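# Lower the held peg into the plate's hole

## Task

The left gripper starts out holding a peg a little above a plate, near the plate's hole. Get the peg down into that hole so it sits on the hole's bottom. If the peg is forced or wedged too hard, the attempt is over.

## Robot and tools

Robot and frame. There are two arms, left_arm and right_arm, each ending in a two-finger gripper. Only the left one matters here, since it holds the peg. Left and right are arm names, not sides of a picture. Results use the scene frame: origin at table-top height halfway between the nominal arm bases, +x pointing out over the table, +z up, and left_arm on the +y side. The real bases sit a bit away from nominal. A BASES line, when present, gives where they really are. Positions are in metres and orientations are quaternions (w,x,y,z). Reported poses can be wrong by a few centimetres, more at long reach. The fingers point along the gripper's own +z and open and close along its own y. end_effector_position is the point between the finger pads, roughly 1 cm short of the tips.

Row layout. execute_actions and move take the same row: 14 numbers, each from -1 to 1. The first seven are for left_arm and the last seven for right_arm, in the order dx, dy, dz, rx, ry, rz, opening. The six pose numbers are an offset, not a pose. They are measured from that arm's Hand target, along that Hand target's own axes. 1.0 equals 0.6 m of travel or 180 degrees of turn. rx, ry, rz together make a single rotation vector. The opening is absolute, not an offset: +1 is fully open (0.094 m) and -1 is shut. A zero there is a real command for a half-open hand. So on every call, give the left gripper its present closing value, found under Tool commands. Otherwise it may loosen and drop the peg. An arm given 0 for all six pose numbers is sent back to its Hand target.

execute_actions. Argument actions: a list of actions. Each action is a table of at most 15 rows, one row per control step of 1/30 s. A table with fewer rows repeats its final row until 15 steps have passed. Every row in an action counts from the Hand target at the start of that action, not from the row before it. Sending the same offset again moves the arm further. An empty list just reports state and images. Argument cameras picks the images: omitted, null or ["all"] gives both, [] gives none, and an unknown name spoils the call.

move. Argument target: one row, or up to 15 rows. All rows count from the same starting Hand targets. Each gripper travels on a straight line and turns the short way. speed is the top path speed in m/s, from 0.002 to 4.3, default 0.25. Turning is limited to twice that in rad/s. You can give one speed, or one per target. blend, in m, rounds corners between listed targets. opening_speed, 0.2 or more per second on the -1..+1 scale, ramps the fingers. With blocking=false the call returns after about 0.5 s while the motion continues. Paths take at least 0.5 s and are cut off at 10 s. They do not avoid obstacles. The result adds a move: line that says how it ended, such as done, off_target, moving, held or fault. It may also show limits=paced (the commanded pose was clipped) or limits=held (a check blocked steps). done means at rest within 10 mm and 2 degrees of the target. Neither done nor off_target tells you whether anything was touched.

Other tools. wait: seconds from 0 to 10; the arms keep their last command. stop: brakes a running move, which needs some distance. zoom_image: camera (cam_left_wrist or cam_right_wrist) and region [x0, y0, x1, y1] in image pixels, at most 504 by 504. It works only on a camera in the newest images. finished_scene: ends the scene for good (scene 1) and usually reports success. The peg must stay seated on its own afterwards.

Motion behaviour. Each step, the commanded orientation is limited to 40 degrees from the measured one. Friction and weight can leave the gripper a centimetre or more off target even with no contact. Hand target shows the last commanded pose after clipping, and the next offsets start from it. If the gripper stays short, send the remaining gap as a new offset. Very small moves may not start. Keep paths clear of an arm's own base, because the shoulder posture may flip. Keep the two grippers apart, since the clearance check does not guard them.

Result lines. end_effector_position and end_effector_quat_wxyz for each gripper. Hand target. Tool commands. grip_measured, on the opening scale, which can read a few mm off the part's real width. Joint positions, whose last entry is the opening in metres. Joint velocities, marked within noise when at rest. Joint torques, which include the arm's own weight and are noisy and offset; entries 3 and 4 wrap at ±28 N m. Calls that ran actions also list end_effector_position at some steps. Joint ranges in rad: waist -2.880 to 2.880, shoulder 0.000 to 3.142, elbow 0.000 to 3.019 (straight at 2.964), wrist pitch -1.693 to 1.571, wrist yaw -1.571 to 1.571, wrist roll -2.094 to 2.094.

Cameras. cam_left_wrist and cam_right_wrist are fisheye wrist cameras, 672x504. Calibration in OpenCV form (K, D, T_world_to_cam) is provided but may be slightly off. While an arm moves, its camera image may lag behind.

Heat. Holding a load, reaching far, or pressing toward an unreachable pose warms the motors. A MOTOR HOT line appears at 85 °C. At 100 °C an OVER-TEMPERATURE FAULT makes that arm go limp and let go, possibly with no warning. It lasts 30 to 60 s or more. Do not leave the left arm pushing.

What to avoid. Contact force rises with speed and with how far the target lies beyond the contact point. Align above the hole first. Then descend slowly, in small steps. If the peg catches, command the target back above the gripper to release the push rather than forcing it. Too hard a shove or a jam ends the attempt. Do not drop the peg or let anything leave the table. Keep the arms from striking or squeezing each other. Loose parts may occasionally get a brief nudge.

Each tool is called after "Call:" by a JSON object that holds its "fn" and its "kwargs".

## Session

Call:
{"fn": "execute_actions", "kwargs": {"actions": []}}

Scene clock: 0.00 s.
left_arm: end_effector_position=(+0.3492, +0.1375, +0.1849) grip_measured=-0.081 end_effector_quat_wxyz=(+0.006, +0.864, +0.503, +0.009) | right_arm: end_effector_position=(+0.4763, -0.3628, +0.5101) grip_measured=+1.000 end_effector_quat_wxyz=(+0.707, -0.006, +0.707, +0.006)
Joint positions: left_arm=[-0.504 1.561 1.26 -1.251 -0.01 1.559 0.043] | right_arm=[0 1.047 1.047 0 0 0 0.094]
Joint velocities: within noise
Joint torques (N m): no reading
Motor temperatures (°C): left_arm=[31 26 30 27 24 27 27] | right_arm=[27 27 27 29 30 29 27]
Heat: left arm: hottest waist 31 °C; right arm: hottest wrist yaw 30 °C.
Hand target: left_arm +0.3590, +0.1318, +0.2036; +0.027, +0.864, +0.503, +0.021 | right_arm +0.4764, -0.3628, +0.5272; +0.717, -0.006, +0.697, +0.006
Tool commands: left_gripper/opening=-1.0 right_gripper/opening=+1.0

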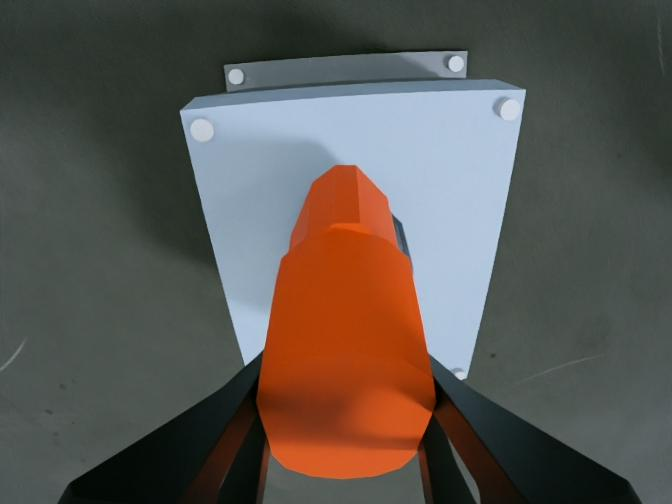

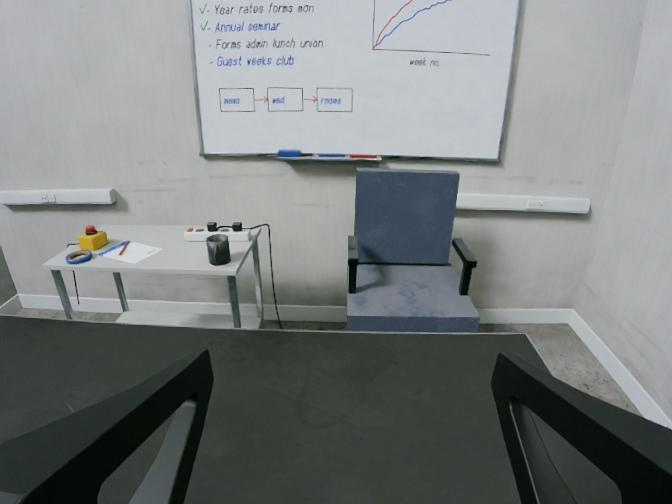

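Call:
{"fn": "zoom_image", "kwargs": {"camera": "cam_left_wrist", "region": [260, 130, 460, 280]}}

Call:
{"fn": "zoom_image", "kwargs": {"camera": "cam_left_wrist", "region": [170, 30, 540, 400]}}

Scaled by 2.520 from the camera's 672x504 image, which has a finer 960x720 frame.

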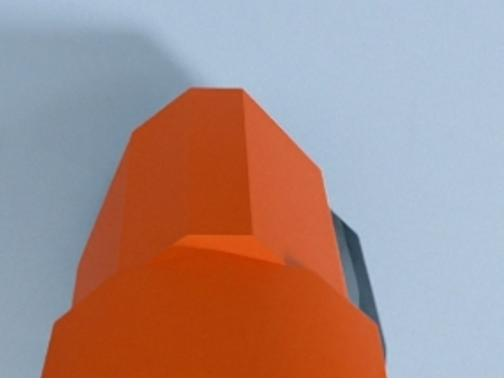

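Scaled by 1.362 from the camera's 672x504 image, which has a finer 960x720 frame.

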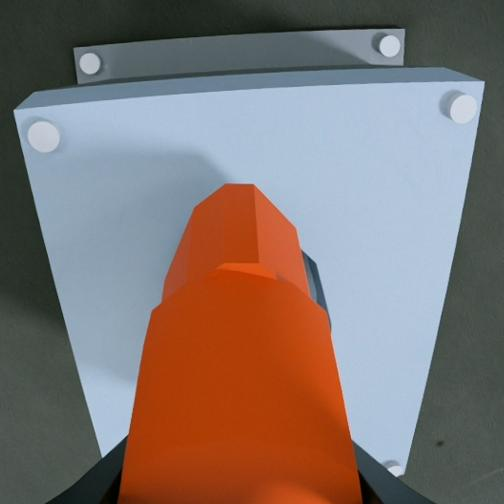

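Call:
{"fn": "move", "kwargs": {"target": [[0,0,-0.04,0,0,0,-1,0,0,0,0,0,0,1],[0.11,0,-0.06,0,0,0,-1,0,0,0,0,0,0,1]], "speed": 0.12, "cameras": ["cam_left_wrist"]}}

Call:
{"fn": "zoom_image", "kwargs": {"camera": "cam_left_wrist", "region": [170, 0, 540, 300]}}

Scene clock: 2.00 s.
left_arm: end_effector_position=(+0.3694, +0.1955, +0.2055) grip_measured=-0.078 end_effector_quat_wxyz=(-0.005, +0.864, +0.504, -0.002) | right_arm: end_effector_position=(+0.4763, -0.3628, +0.5101) grip_measured=+1.000 end_effector_quat_wxyz=(+0.707, -0.006, +0.707, +0.006)
Joint positions: left_arm=[-0.366 1.545 1.297 -1.333 -0.003 1.693 0.043] | right_arm=[0 1.047 1.047 0 0 0 0.094]
Joint velocities: within noise
Joint torques (N m): left_arm=[-1.32 -15.15 12.53 -0.59 0.22 0.11] | right_arm=[-0.09 -4.72 12.53 2.39 0.03 0.03]
Motor temperatures (°C): left_arm=[31 27 31 27 24 27 27] | right_arm=[27 27 28 29 30 29 27]
Heat: left arm: hottest waist 31 °C; right arm: hottest wrist yaw 30 °C.
Hand target: left_arm +0.3894, +0.1900, +0.2401; +0.027, +0.864, +0.502, +0.021 | right_arm +0.4764, -0.3628, +0.5272; +0.717, -0.006, +0.697, +0.006
Off the commanded pose: left_arm 0.040 m, 4 deg | right_arm 0.017 m, 2 deg.
move: off_target (left_arm, right_arm)
camera_calibration:
cam_left_wrist: T_world_to_cam=[[-0.876569, 0.48123, 0.00670793, 0.231485], [0.43919, 0.794137, 0.420069, -0.362554], [0.196823, 0.371166, -0.907467, 0.158755], [0, 0, 0, 1]] pos_world=[0.330896, 0.117596, 0.294811]
Images, in order (width x height): cam_left_wrist 672x504.

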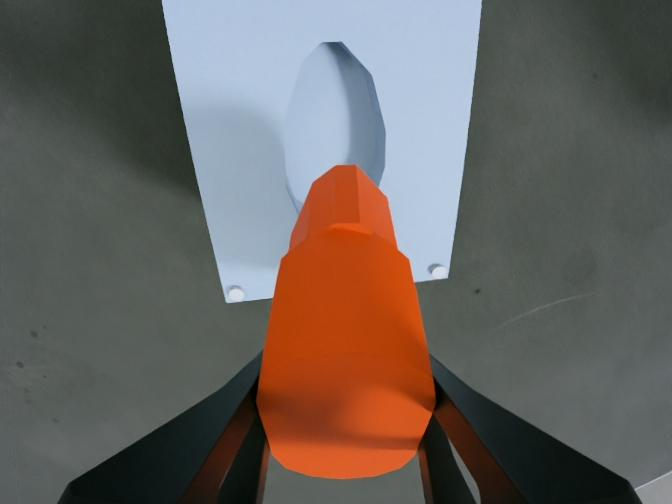

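Scaled by 1.362 from the camera's 672x504 image, which has a finer 960x720 frame.

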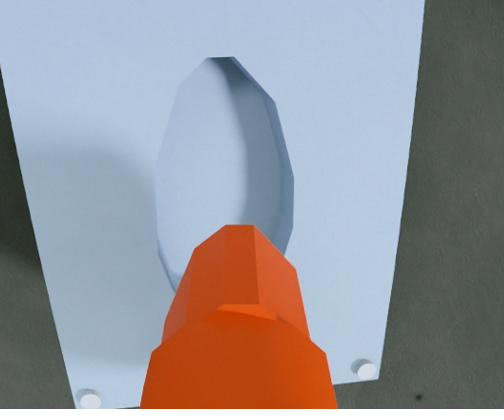

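Call:
{"fn": "move", "kwargs": {"target": [0.1,0,-0.02,0,0,0,-1,0,0,0,0,0,0,1], "speed": 0.15, "cameras": ["cam_left_wrist"]}}

Call:
{"fn": "zoom_image", "kwargs": {"camera": "cam_left_wrist", "region": [170, 0, 540, 280]}}

Scene clock: 3.43 s.
left_arm: end_effector_position=(+0.3984, +0.2467, +0.2260) grip_measured=-0.078 end_effector_quat_wxyz=(+0.005, +0.863, +0.506, +0.001) | right_arm: end_effector_position=(+0.4763, -0.3628, +0.5101) grip_measured=+1.000 end_effector_quat_wxyz=(+0.707, -0.006, +0.707, +0.006)
Joint positions: left_arm=[-0.236 1.549 1.358 -1.37 0.006 1.82 0.043] | right_arm=[0 1.047 1.047 0 0 0 0.094]
Joint velocities: within noise
Joint torques (N m): left_arm=[-1.55 -13.86 12.7 -0.57 0.24 0.11] | right_arm=[-0.03 -4.89 12.55 2.44 0.02 0.02]
Motor temperatures (°C): left_arm=[31 27 31 27 24 27 27] | right_arm=[27 27 28 29 30 29 27]
Heat: left arm: hottest waist 31 °C; right arm: hottest wrist yaw 30 °C.
Hand target: left_arm +0.4183, +0.2425, +0.2526; +0.027, +0.864, +0.503, +0.021 | right_arm +0.4764, -0.3628, +0.5272; +0.717, -0.006, +0.697, +0.006
Off the commanded pose: left_arm 0.034 m, 3 deg | right_arm 0.017 m, 2 deg.
move: off_target (left_arm, right_arm)
camera_calibration:
cam_left_wrist: T_world_to_cam=[[-0.878157, 0.478186, -0.0133592, 0.238044], [0.43018, 0.801597, 0.415196, -0.421678], [0.20925, 0.35886, -0.909634, 0.151249], [0, 0, 0, 1]] pos_world=[0.358789, 0.169909, 0.31584]
Images, in order (width x height): cam_left_wrist 672x504.

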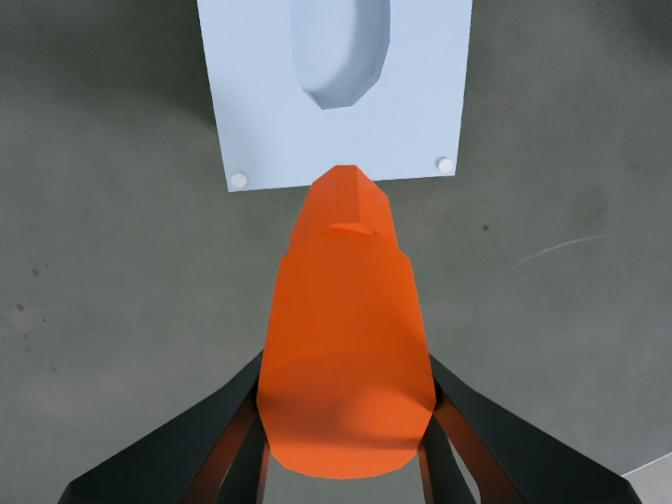

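Scaled by 1.362 from the camera's 672x504 image, which has a finer 960x720 frame.

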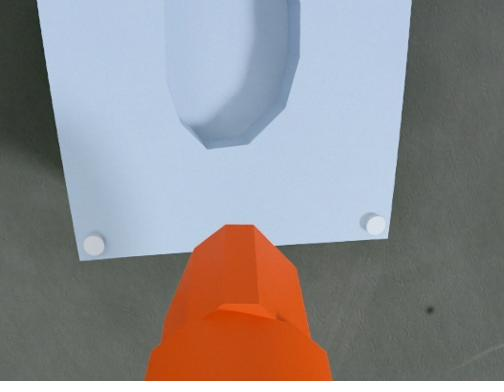

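Call:
{"fn": "move", "kwargs": {"target": [0,0,0,0,0,0,-1,0.5333,0.4667,-0.11,-0.583,0,0,1], "speed": 0.4}}

Scene clock: 9.60 s.
left_arm: end_effector_position=(+0.3984, +0.2467, +0.2260) grip_measured=-0.078 end_effector_quat_wxyz=(+0.005, +0.863, +0.505, +0.001) | right_arm: end_effector_position=(+0.4037, -0.0911, +0.1943) grip_measured=+1.000 end_effector_quat_wxyz=(-0.430, +0.545, -0.450, -0.561)
Joint positions: left_arm=[-0.236 1.549 1.358 -1.37 0.006 1.821 0.043] | right_arm=[0.212 1.816 0.942 0.718 -1.567 -0.122 0.094]
Joint velocities: within noise
Joint torques (N m): left_arm=[-1.49 -13.86 12.68 -0.55 0.23 0.11] | right_arm=[0.67 -11.46 10.47 2.19 -0.17 -0.1]
Motor temperatures (°C): left_arm=[31 27 32 27 24 27 27] | right_arm=[27 27 28 29 30 29 27]
Heat: left arm: hottest elbow 32 °C; right arm: hottest wrist yaw 30 °C.
Hand target: left_arm +0.4183, +0.2426, +0.2526; +0.027, +0.864, +0.503, +0.021 | right_arm +0.4151, -0.0839, +0.2056; -0.432, +0.573, -0.419, -0.556
Off the commanded pose: left_arm 0.034 m, 3 deg | right_arm 0.017 m, 5 deg.
joint sent to its limit (right arm) — joint 5 (wrist yaw), lower limit. The joint targets still meet the commanded pose.
move: off_target (left_arm, right_arm)
camera_calibration:
cam_left_wrist: T_world_to_cam=[[-0.877793, 0.478852, -0.0133969, 0.237725], [0.43078, 0.801285, 0.415175, -0.421789], [0.209542, 0.358667, -0.909643, 0.151201], [0, 0, 0, 1]] pos_world=[0.358688, 0.169908, 0.31584]
cam_right_wrist: T_world_to_cam=[[0.977678, 0.209644, 0.0139876, -0.378244], [0.0913119, -0.36399, -0.926916, 0.157303], [-0.189231, 0.907503, -0.375008, 0.344595], [0, 0, 0, 1]] pos_world=[0.420645, -0.176168, 0.280323]

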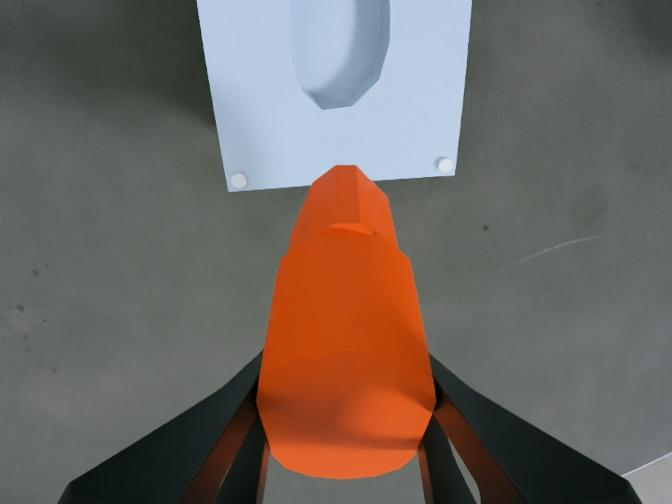

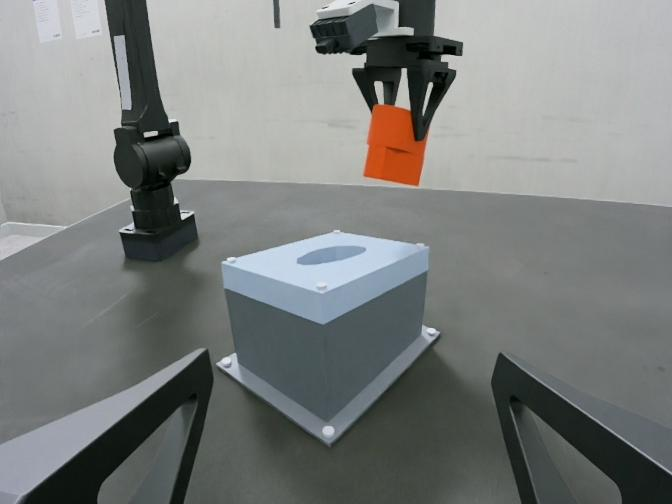

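Call:
{"fn": "zoom_image", "kwargs": {"camera": "cam_right_wrist", "region": [200, 0, 500, 225]}}

Call:
{"fn": "zoom_image", "kwargs": {"camera": "cam_right_wrist", "region": [210, 210, 450, 450]}}

Call:
{"fn": "zoom_image", "kwargs": {"camera": "cam_right_wrist", "region": [340, 80, 460, 200]}}

Scaled by 1.680 from the camera's 672x504 image, which has a finer 960x720 frame.

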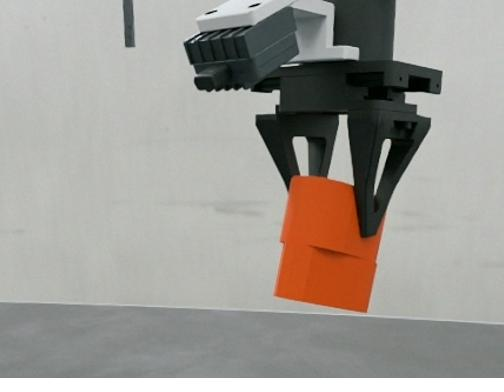

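Scaled by 2.100 from the camera's 672x504 image, which has a finer 960x720 frame.

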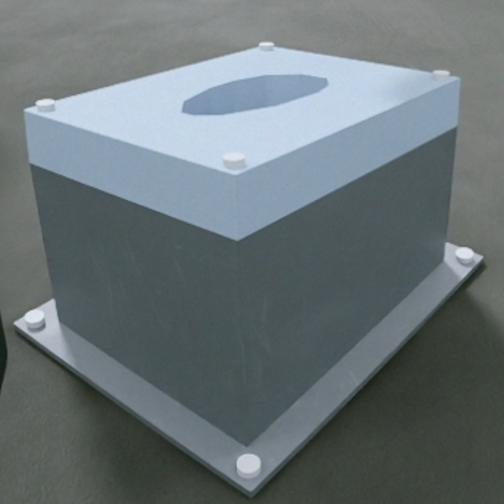

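Scaled by 4.200 from the camera's 672x504 image, which has a finer 960x720 frame.

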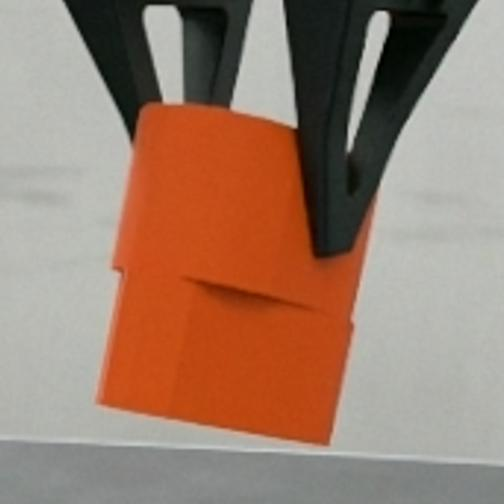

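Call:
{"fn": "move", "kwargs": {"target": [0,0,0.0,0,0.066,0,-1,0,0,0,0,0,0,1], "speed": 0.2}}

Call:
{"fn": "zoom_image", "kwargs": {"camera": "cam_right_wrist", "region": [340, 60, 460, 200]}}

Scene clock: 12.40 s.
left_arm: end_effector_position=(+0.4077, +0.2495, +0.2294) grip_measured=-0.078 end_effector_quat_wxyz=(-0.051, +0.860, +0.500, +0.086) | right_arm: end_effector_position=(+0.4037, -0.0911, +0.1943) grip_measured=+1.000 end_effector_quat_wxyz=(-0.431, +0.546, -0.450, -0.560)
Joint positions: left_arm=[-0.299 1.549 1.358 -1.341 -0.197 1.769 0.043] | right_arm=[0.212 1.816 0.942 0.718 -1.567 -0.124 0.094]
Joint velocities: within noise
Joint torques (N m): left_arm=[-2.32 -15.79 10.1 0.31 -0.1 -0.09] | right_arm=[0.67 -11.4 10.44 2.1 -0.16 -0.1]
Motor temperatures (°C): left_arm=[31 27 32 27 24 27 27] | right_arm=[27 27 29 29 30 29 26]
Heat: left arm: hottest elbow 32 °C; right arm: hottest wrist yaw 30 °C.
Hand target: left_arm +0.4183, +0.2425, +0.2526; -0.025, +0.857, +0.503, +0.110 | right_arm +0.4151, -0.0839, +0.2056; -0.432, +0.573, -0.419, -0.556
Off the commanded pose: left_arm 0.026 m, 4 deg | right_arm 0.018 m, 5 deg.
joint sent to its limit (right arm) — joint 5 (wrist yaw), lower limit. The joint targets still meet the commanded pose.
move: off_target (left_arm, right_arm)
camera_calibration:
cam_left_wrist: T_world_to_cam=[[-0.873774, 0.486309, -0.00467976, 0.239097], [0.389937, 0.706304, 0.590834, -0.429424], [0.290633, 0.51443, -0.80678, 0.0558756], [0, 0, 0, 1]] pos_world=[0.360126, 0.158285, 0.299916]
cam_right_wrist: T_world_to_cam=[[0.977657, 0.209577, 0.0162643, -0.378669], [0.0933432, -0.363504, -0.926904, 0.156512], [-0.188346, 0.907713, -0.374945, 0.344295], [0, 0, 0, 1]] pos_world=[0.420446, -0.176268, 0.280322]

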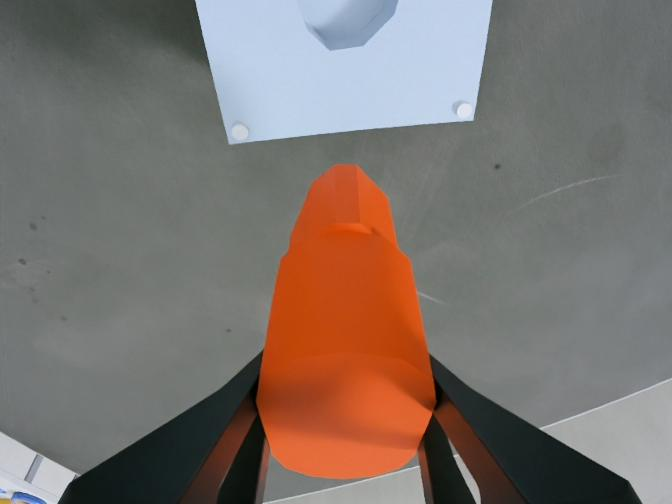

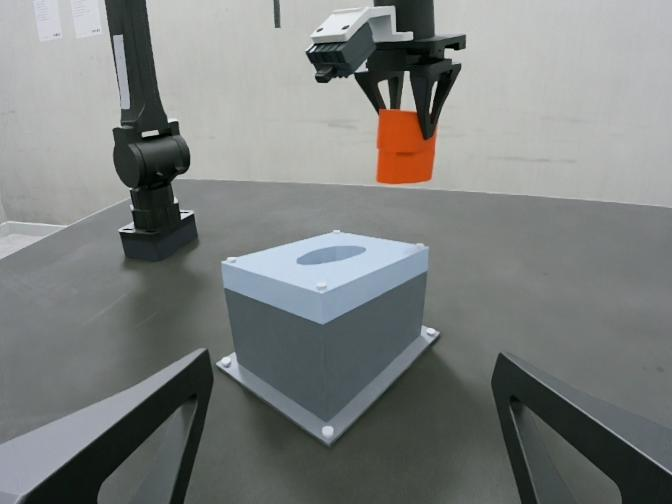

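Scaled by 3.600 from the camera's 672x504 image, which has a finer 960x720 frame.

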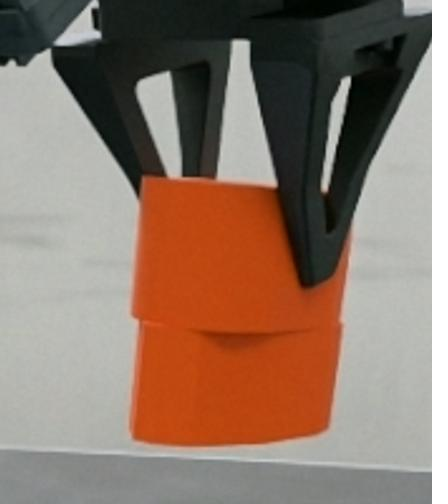

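Call:
{"fn": "move", "kwargs": {"target": [-0.212,-0.0055,-0.005,0,0,0,-1,0,0,0,0,0,0,1], "speed": 0.15}}

Call:
{"fn": "zoom_image", "kwargs": {"camera": "cam_right_wrist", "region": [210, 130, 450, 330]}}

Call:
{"fn": "zoom_image", "kwargs": {"camera": "cam_left_wrist", "region": [230, 100, 450, 300]}}

Scene clock: 14.80 s.
left_arm: end_effector_position=(+0.3546, +0.1373, +0.2229) grip_measured=-0.078 end_effector_quat_wxyz=(-0.035, +0.859, +0.500, +0.104) | right_arm: end_effector_position=(+0.4037, -0.0911, +0.1943) grip_measured=+1.000 end_effector_quat_wxyz=(-0.431, +0.546, -0.450, -0.560)
Joint positions: left_arm=[-0.576 1.543 1.331 -1.334 -0.218 1.489 0.043] | right_arm=[0.212 1.816 0.942 0.718 -1.567 -0.124 0.094]
Joint velocities: within noise
Joint torques (N m): left_arm=[-2.14 -14.74 7.73 0.25 -0.12 -0.09] | right_arm=[0.56 -11.34 10.45 2.1 -0.16 -0.11]
Motor temperatures (°C): left_arm=[31 27 32 27 24 27 27] | right_arm=[27 27 29 29 30 29 26]
Heat: left arm: hottest elbow 32 °C; right arm: hottest wrist yaw 30 °C.
Hand target: left_arm +0.3551, +0.1348, +0.2280; -0.026, +0.857, +0.503, +0.110 | right_arm +0.4151, -0.0839, +0.2056; -0.432, +0.573, -0.419, -0.556
Off the commanded pose: left_arm 0.006 m, 1 deg | right_arm 0.018 m, 5 deg.
joint sent to its limit (right arm) — joint 5 (wrist yaw), lower limit. The joint targets still meet the commanded pose.
move: off_target (right_arm)
camera_calibration:
cam_left_wrist: T_world_to_cam=[[-0.87124, 0.48848, -0.0482511, 0.255689], [0.36495, 0.710363, 0.601827, -0.319824], [0.328256, 0.506726, -0.797168, 0.10934], [0, 0, 0, 1]] pos_world=[0.303595, 0.0468867, 0.291978]
cam_right_wrist: T_world_to_cam=[[0.977642, 0.209621, 0.0165908, -0.378747], [0.0936557, -0.363436, -0.9269, 0.156391], [-0.188268, 0.90773, -0.374943, 0.344265], [0, 0, 0, 1]] pos_world=[0.420446, -0.176268, 0.280322]

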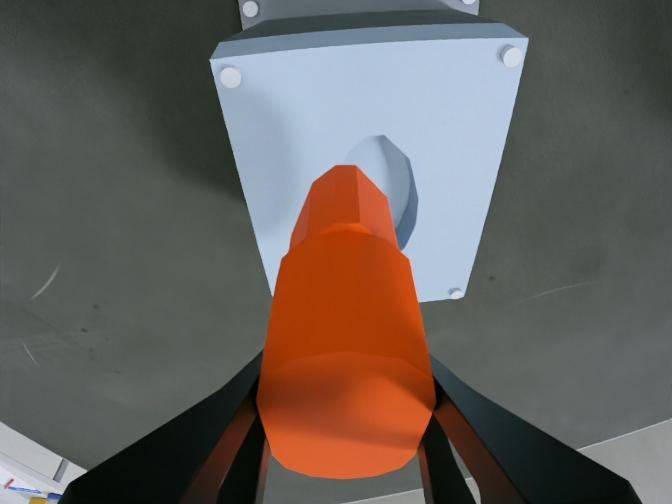

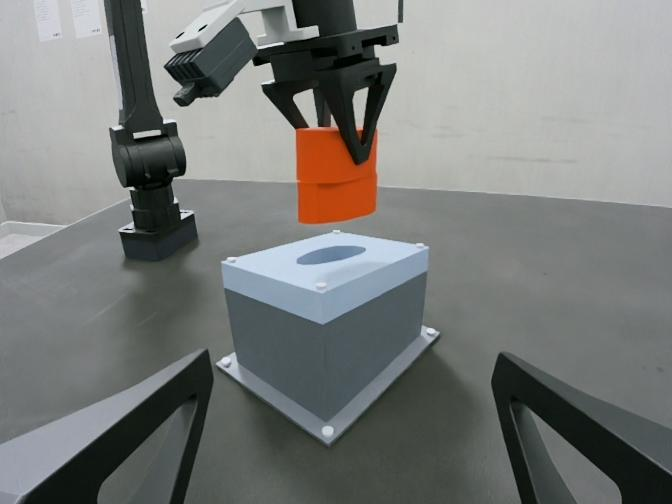

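Scaled by 2.100 from the camera's 672x504 image, which has a finer 960x720 frame.

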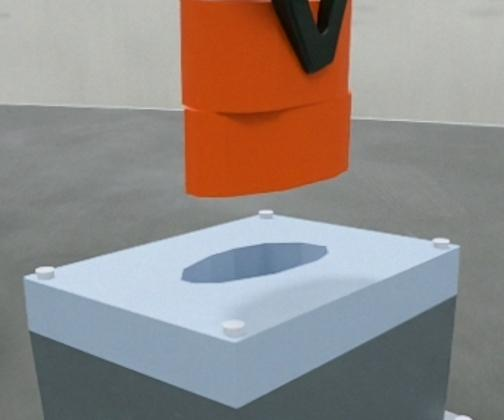

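Scaled by 2.291 from the camera's 672x504 image, which has a finer 960x720 frame.

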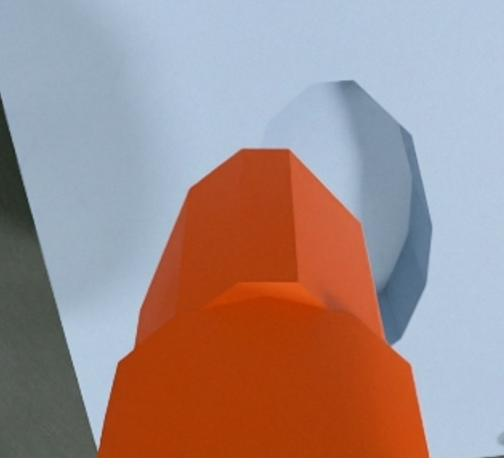

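Call:
{"fn": "move", "kwargs": {"target": [-0.0038,-0.0205,0.0235,0.0139,0,0,-1,0,0,0,0,0,0,1], "speed": 0.1}}

Call:
{"fn": "zoom_image", "kwargs": {"camera": "cam_right_wrist", "region": [210, 130, 450, 330]}}

Call:
{"fn": "zoom_image", "kwargs": {"camera": "cam_left_wrist", "region": [230, 100, 450, 300]}}

Scene clock: 16.17 s.
left_arm: end_effector_position=(+0.3465, +0.1427, +0.2117) grip_measured=-0.078 end_effector_quat_wxyz=(-0.048, +0.858, +0.502, +0.097) | right_arm: end_effector_position=(+0.4037, -0.0911, +0.1943) grip_measured=+1.000 end_effector_quat_wxyz=(-0.431, +0.546, -0.450, -0.560)
Joint positions: left_arm=[-0.576 1.543 1.302 -1.334 -0.218 1.481 0.043] | right_arm=[0.212 1.816 0.942 0.718 -1.567 -0.124 0.094]
Joint velocities: within noise
Joint torques (N m): left_arm=[-2.08 -14.04 7.53 -0.02 0.02 -0.09] | right_arm=[0.62 -11.4 10.44 2.09 -0.16 -0.11]
Motor temperatures (°C): left_arm=[31 27 32 27 24 27 28] | right_arm=[27 27 29 29 30 29 26]
Heat: left arm: hottest elbow 32 °C; right arm: hottest wrist yaw 30 °C.
Hand target: left_arm +0.3456, +0.1411, +0.2129; -0.044, +0.856, +0.505, +0.099 | right_arm +0.4151, -0.0839, +0.2056; -0.432, +0.573, -0.419, -0.556
Off the commanded pose: left_arm 0.002 m, 1 deg | right_arm 0.018 m, 5 deg.
joint sent to its limit (right arm) — joint 5 (wrist yaw), lower limit. The joint targets still meet the commanded pose.
move: off_target (right_arm)
camera_calibration:
cam_left_wrist: T_world_to_cam=[[-0.876175, 0.481556, -0.0205258, 0.242329], [0.372911, 0.704248, 0.604129, -0.316344], [0.305377, 0.521668, -0.796622, 0.106011], [0, 0, 0, 1]] pos_world=[0.297917, 0.0507869, 0.280537]
cam_right_wrist: T_world_to_cam=[[0.977642, 0.209621, 0.0165908, -0.378747], [0.0936557, -0.363436, -0.9269, 0.156391], [-0.188268, 0.90773, -0.374943, 0.344265], [0, 0, 0, 1]] pos_world=[0.420446, -0.176268, 0.280322]

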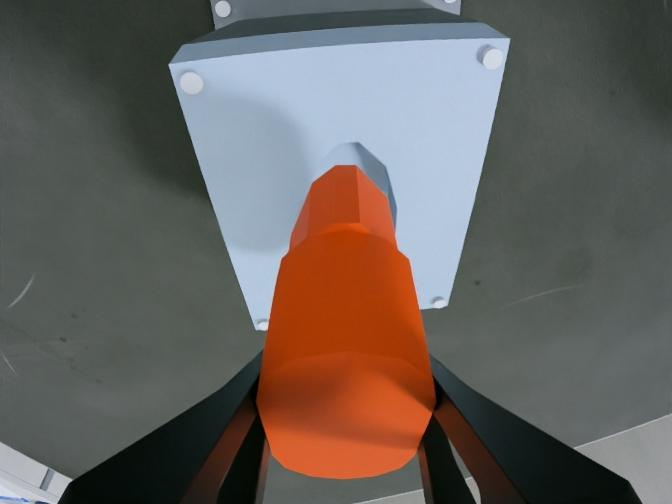

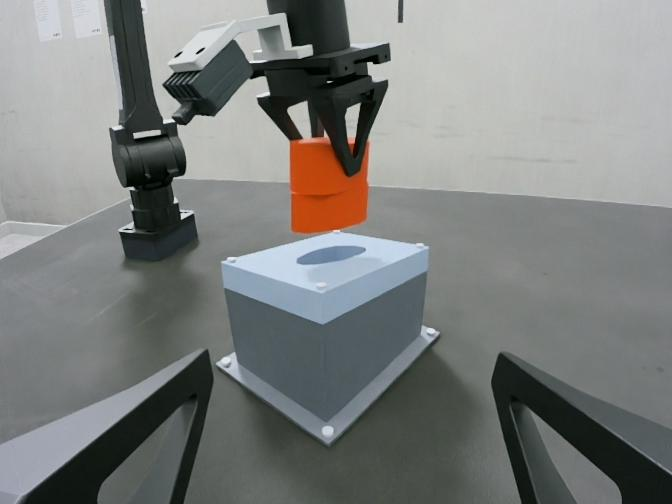

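Scaled by 2.100 from the camera's 672x504 image, which has a finer 960x720 frame.

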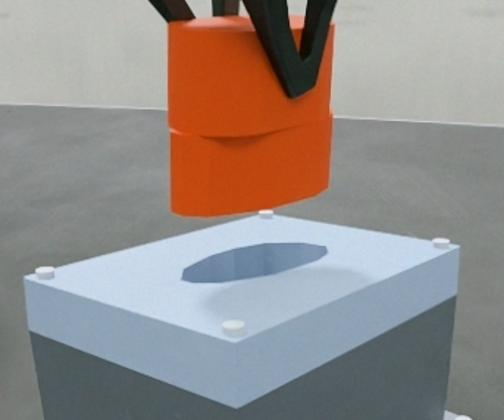

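Scaled by 2.291 from the camera's 672x504 image, which has a finer 960x720 frame.

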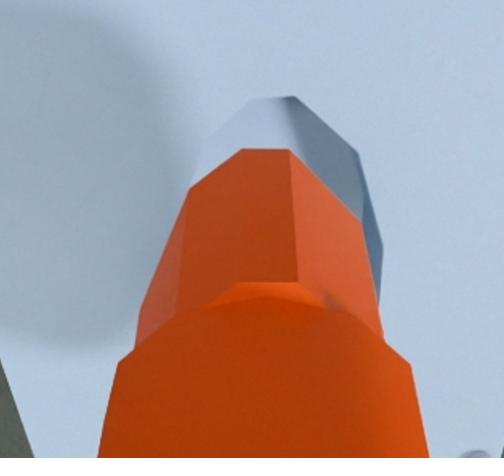

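Call:
{"fn": "zoom_image", "kwargs": {"camera": "cam_left_wrist", "region": [300, 130, 410, 210]}}

Call:
{"fn": "zoom_image", "kwargs": {"camera": "cam_right_wrist", "region": [280, 130, 380, 280]}}

Scaled by 4.582 from the camera's 672x504 image, which has a finer 960x720 frame.

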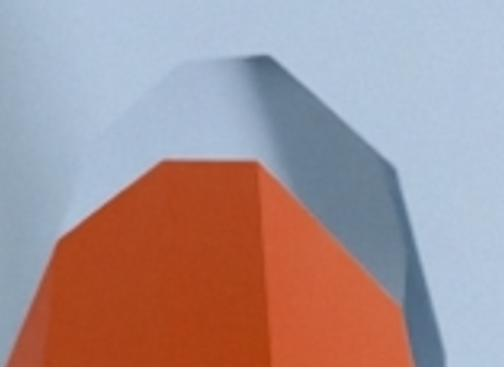

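Scaled by 3.360 from the camera's 672x504 image, which has a finer 960x720 frame.

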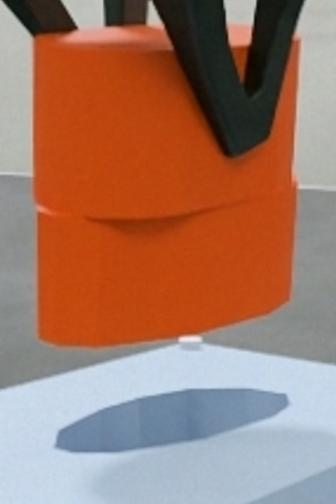

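Call:
{"fn": "move", "kwargs": {"target": [-0.0025,-0.0088,0.0197,0.0064,0.0005,-0.0298,-1,0,0,0,0,0,0,1], "speed": 0.1}}

Call:
{"fn": "zoom_image", "kwargs": {"camera": "cam_right_wrist", "region": [280, 130, 380, 280]}}

Call:
{"fn": "zoom_image", "kwargs": {"camera": "cam_left_wrist", "region": [300, 130, 410, 210]}}

Scene clock: 18.83 s.
left_arm: end_effector_position=(+0.3408, +0.1463, +0.2023) grip_measured=-0.078 end_effector_quat_wxyz=(-0.053, +0.833, +0.542, +0.095) | right_arm: end_effector_position=(+0.4037, -0.0911, +0.1943) grip_measured=+1.000 end_effector_quat_wxyz=(-0.431, +0.546, -0.449, -0.560)
Joint positions: left_arm=[-0.576 1.545 1.278 -1.329 -0.216 1.384 0.043] | right_arm=[0.212 1.816 0.942 0.718 -1.567 -0.125 0.094]
Joint velocities: within noise
Joint torques (N m): left_arm=[-1.9 -13.57 7.43 0.21 0.01 -0.08] | right_arm=[0.67 -11.34 10.45 2.09 -0.16 -0.1]
Motor temperatures (°C): left_arm=[31 27 32 27 24 27 28] | right_arm=[27 27 29 29 30 29 26]
Heat: left arm: hottest elbow 32 °C; right arm: hottest wrist yaw 30 °C.
Hand target: left_arm +0.3419, +0.1444, +0.2011; -0.048, +0.831, +0.545, +0.097 | right_arm +0.4151, -0.0839, +0.2056; -0.432, +0.573, -0.419, -0.556
Off the commanded pose: left_arm 0.002 m, 1 deg | right_arm 0.018 m, 5 deg.
joint sent to its limit (right arm) — joint 5 (wrist yaw), lower limit. The joint targets still meet the commanded pose.
move: off_target (right_arm)
camera_calibration:
cam_left_wrist: T_world_to_cam=[[-0.917511, 0.397178, -0.0205591, 0.261886], [0.305283, 0.736475, 0.603662, -0.292567], [0.254902, 0.54759, -0.796976, 0.11185], [0, 0, 0, 1]] pos_world=[0.301088, 0.0502051, 0.271138]
cam_right_wrist: T_world_to_cam=[[0.977639, 0.209597, 0.0170585, -0.378881], [0.0940819, -0.363397, -0.926872, 0.15621], [-0.188071, 0.907751, -0.374991, 0.344199], [0, 0, 0, 1]] pos_world=[0.420446, -0.176268, 0.280322]

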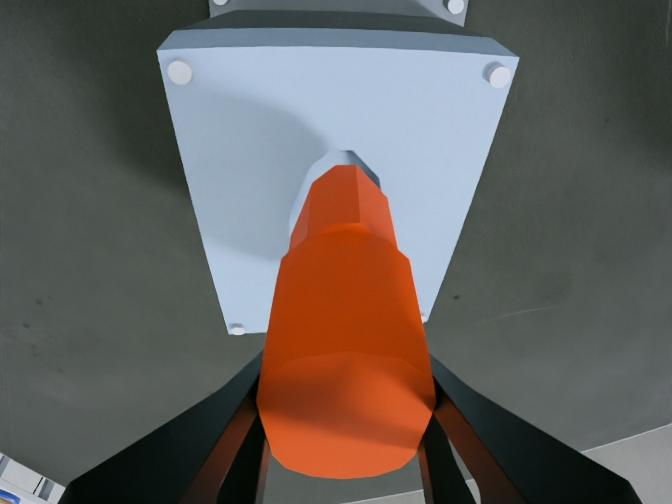

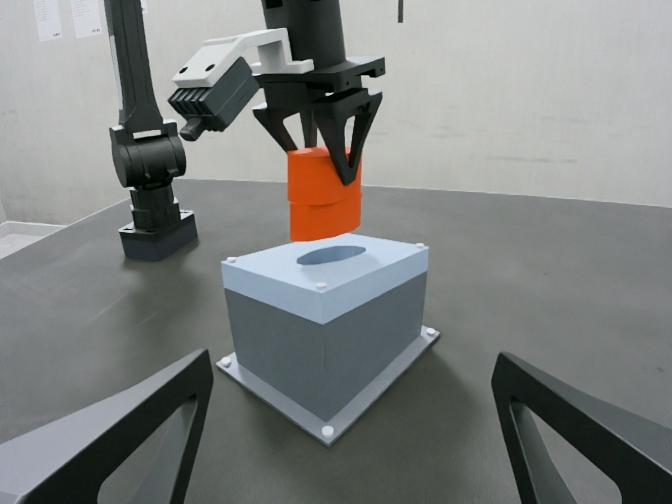

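Scaled by 3.360 from the camera's 672x504 image, which has a finer 960x720 frame.

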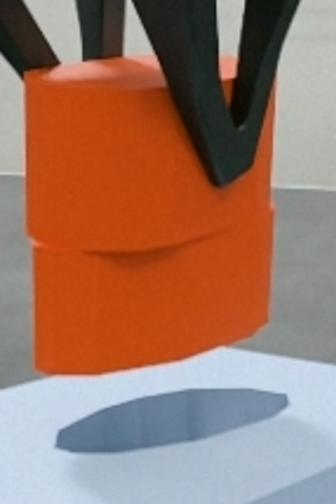

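Scaled by 4.582 from the camera's 672x504 image, which has a finer 960x720 frame.

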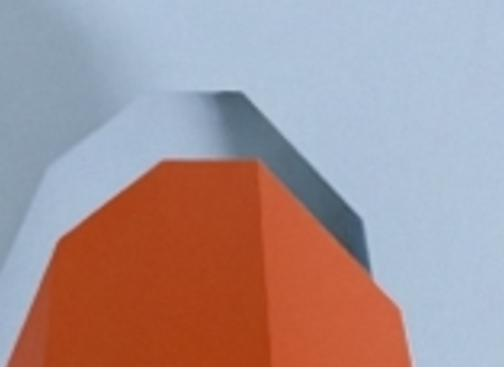

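Call:
{"fn": "move", "kwargs": {"target": [0.0038,0.0025,0.0145,0,0,0,-1,0,0,0,0,0,0,1], "speed": 0.1}}

Call:
{"fn": "zoom_image", "kwargs": {"camera": "cam_right_wrist", "region": [280, 180, 380, 280]}}

Call:
{"fn": "zoom_image", "kwargs": {"camera": "cam_left_wrist", "region": [300, 130, 410, 210]}}

Scene clock: 20.63 s.
left_arm: end_effector_position=(+0.3417, +0.1456, +0.1935) grip_measured=-0.078 end_effector_quat_wxyz=(-0.053, +0.833, +0.542, +0.095) | right_arm: end_effector_position=(+0.4037, -0.0911, +0.1943) grip_measured=+1.000 end_effector_quat_wxyz=(-0.431, +0.546, -0.449, -0.560)
Joint positions: left_arm=[-0.576 1.554 1.265 -1.307 -0.216 1.384 0.043] | right_arm=[0.212 1.816 0.942 0.718 -1.567 -0.125 0.094]
Joint velocities: within noise
Joint torques (N m): left_arm=[-1.26 -13.8 7.43 0.23 0 0.02] | right_arm=[0.67 -11.34 10.44 2.13 -0.16 -0.1]
Motor temperatures (°C): left_arm=[31 27 32 27 24 27 28] | right_arm=[27 27 30 29 30 29 26]
Heat: left arm: hottest elbow 32 °C; right arm: hottest elbow 30 °C.
Hand target: left_arm +0.3451, +0.1474, +0.1931; -0.048, +0.831, +0.545, +0.097 | right_arm +0.4151, -0.0839, +0.2056; -0.432, +0.573, -0.419, -0.556
Off the commanded pose: left_arm 0.004 m, 1 deg | right_arm 0.018 m, 5 deg.
joint sent to its limit (right arm) — joint 5 (wrist yaw), lower limit. The joint targets still meet the commanded pose.
move: off_target (right_arm)
camera_calibration:
cam_left_wrist: T_world_to_cam=[[-0.91764, 0.396875, -0.0206491, 0.262938], [0.304982, 0.736577, 0.60369, -0.28704], [0.254799, 0.547672, -0.796952, 0.104931], [0, 0, 0, 1]] pos_world=[0.302088, 0.0496055, 0.262338]
cam_right_wrist: T_world_to_cam=[[0.977639, 0.209597, 0.0170585, -0.378881], [0.0940819, -0.363397, -0.926872, 0.15621], [-0.188071, 0.907751, -0.374991, 0.344199], [0, 0, 0, 1]] pos_world=[0.420446, -0.176268, 0.280322]

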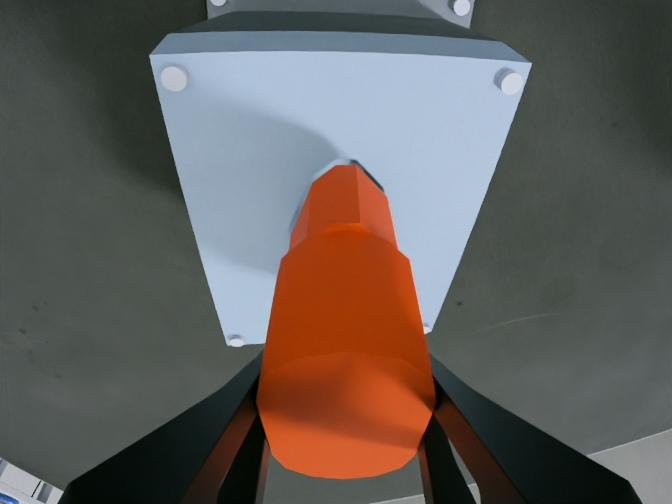

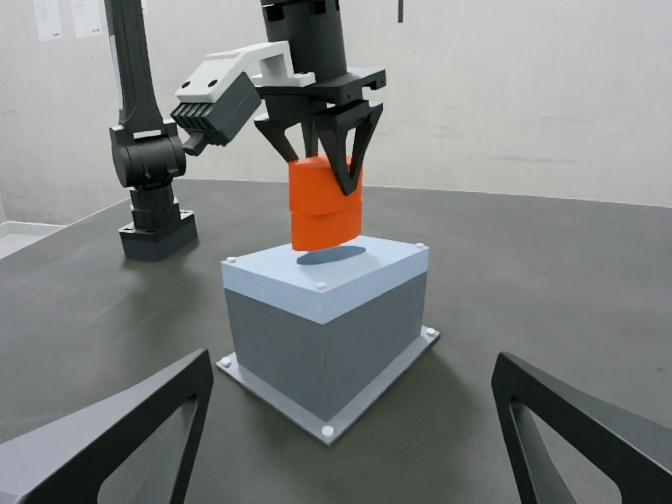

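Scaled by 5.040 from the camera's 672x504 image, which has a finer 960x720 frame.

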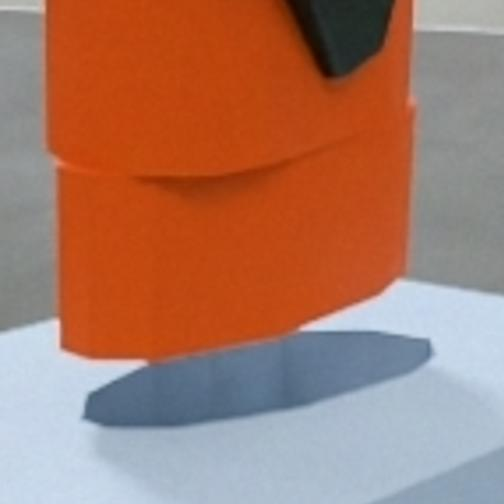

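Scaled by 4.582 from the camera's 672x504 image, which has a finer 960x720 frame.

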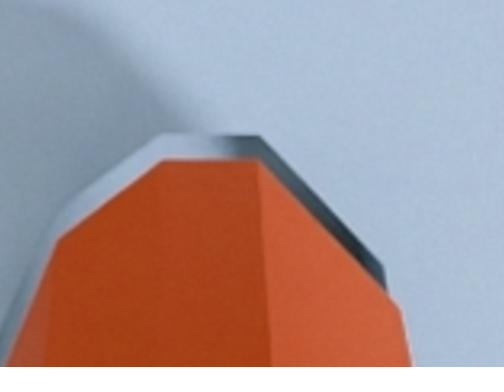

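Call:
{"fn": "move", "kwargs": {"target": [0.0118,-0.0113,-0.0078,-0.0345,-0.0303,-0.008,-1,0,0,0,0,0,0,1], "speed": 0.1}}

Call:
{"fn": "zoom_image", "kwargs": {"camera": "cam_right_wrist", "region": [270, 130, 390, 280]}}

Call:
{"fn": "zoom_image", "kwargs": {"camera": "cam_left_wrist", "region": [300, 130, 410, 210]}}

Scene clock: 23.60 s.
left_arm: end_effector_position=(+0.3370, +0.1524, +0.1895) grip_measured=-0.078 end_effector_quat_wxyz=(+0.008, +0.831, +0.550, +0.080) | right_arm: end_effector_position=(+0.4037, -0.0911, +0.1943) grip_measured=+1.000 end_effector_quat_wxyz=(-0.431, +0.546, -0.449, -0.560)
Joint positions: left_arm=[-0.54 1.475 1.168 -1.184 -0.14 1.413 0.043] | right_arm=[0.212 1.816 0.942 0.718 -1.567 -0.125 0.094]
Joint velocities: within noise
Joint torques (N m): left_arm=[-0.97 -14.39 7.53 0.51 0.1 0.11] | right_arm=[0.62 -11.28 10.47 2.09 -0.16 -0.11]
Motor temperatures (°C): left_arm=[31 27 33 27 24 27 28] | right_arm=[27 28 30 29 30 29 26]
Heat: left arm: hottest elbow 33 °C; right arm: hottest elbow 30 °C.
Hand target: left_arm +0.3410, +0.1556, +0.1990; +0.024, +0.829, +0.551, +0.087 | right_arm +0.4151, -0.0839, +0.2056; -0.432, +0.573, -0.419, -0.556
Off the commanded pose: left_arm 0.011 m, 2 deg | right_arm 0.018 m, 5 deg.
joint sent to its limit (right arm) — joint 5 (wrist yaw), lower limit. The joint targets still meet the commanded pose.
move: off_target (left_arm, right_arm)
camera_calibration:
cam_left_wrist: T_world_to_cam=[[-0.917145, 0.384272, -0.105738, 0.273722], [0.276828, 0.805066, 0.524628, -0.274085], [0.286726, 0.451889, -0.844739, 0.112145], [0, 0, 0, 1]] pos_world=[0.294762, 0.0647959, 0.267469]
cam_right_wrist: T_world_to_cam=[[0.977639, 0.209597, 0.0170585, -0.378881], [0.0940819, -0.363397, -0.926872, 0.15621], [-0.188071, 0.907751, -0.374991, 0.344199], [0, 0, 0, 1]] pos_world=[0.420446, -0.176268, 0.280322]

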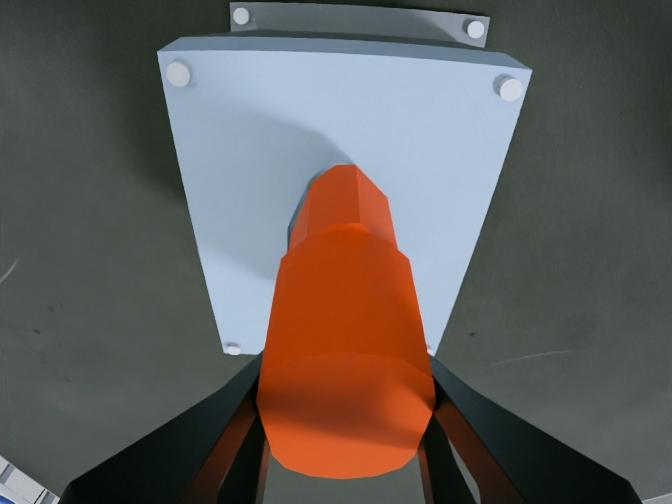

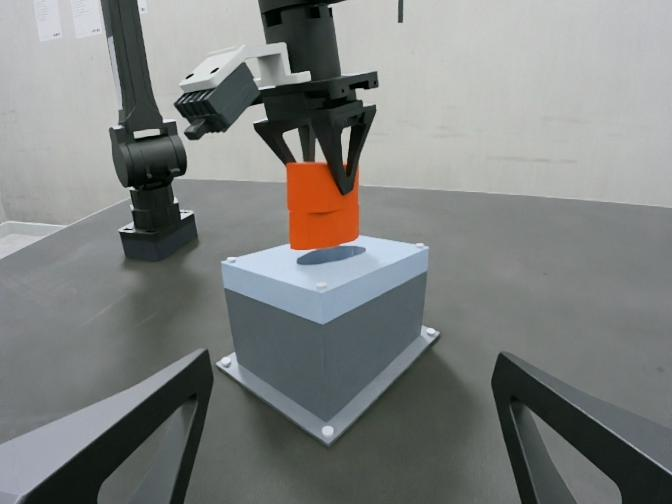

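Scaled by 3.360 from the camera's 672x504 image, which has a finer 960x720 frame.

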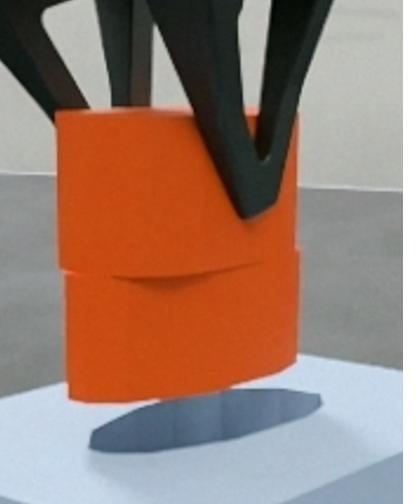

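Scaled by 4.582 from the camera's 672x504 image, which has a finer 960x720 frame.

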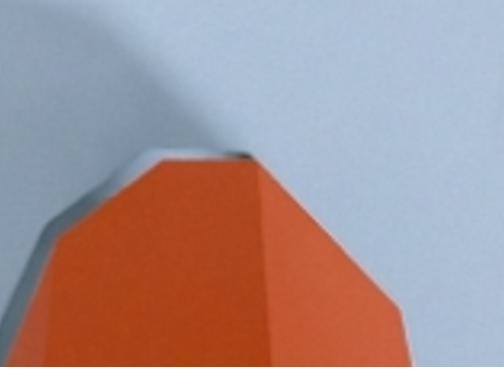

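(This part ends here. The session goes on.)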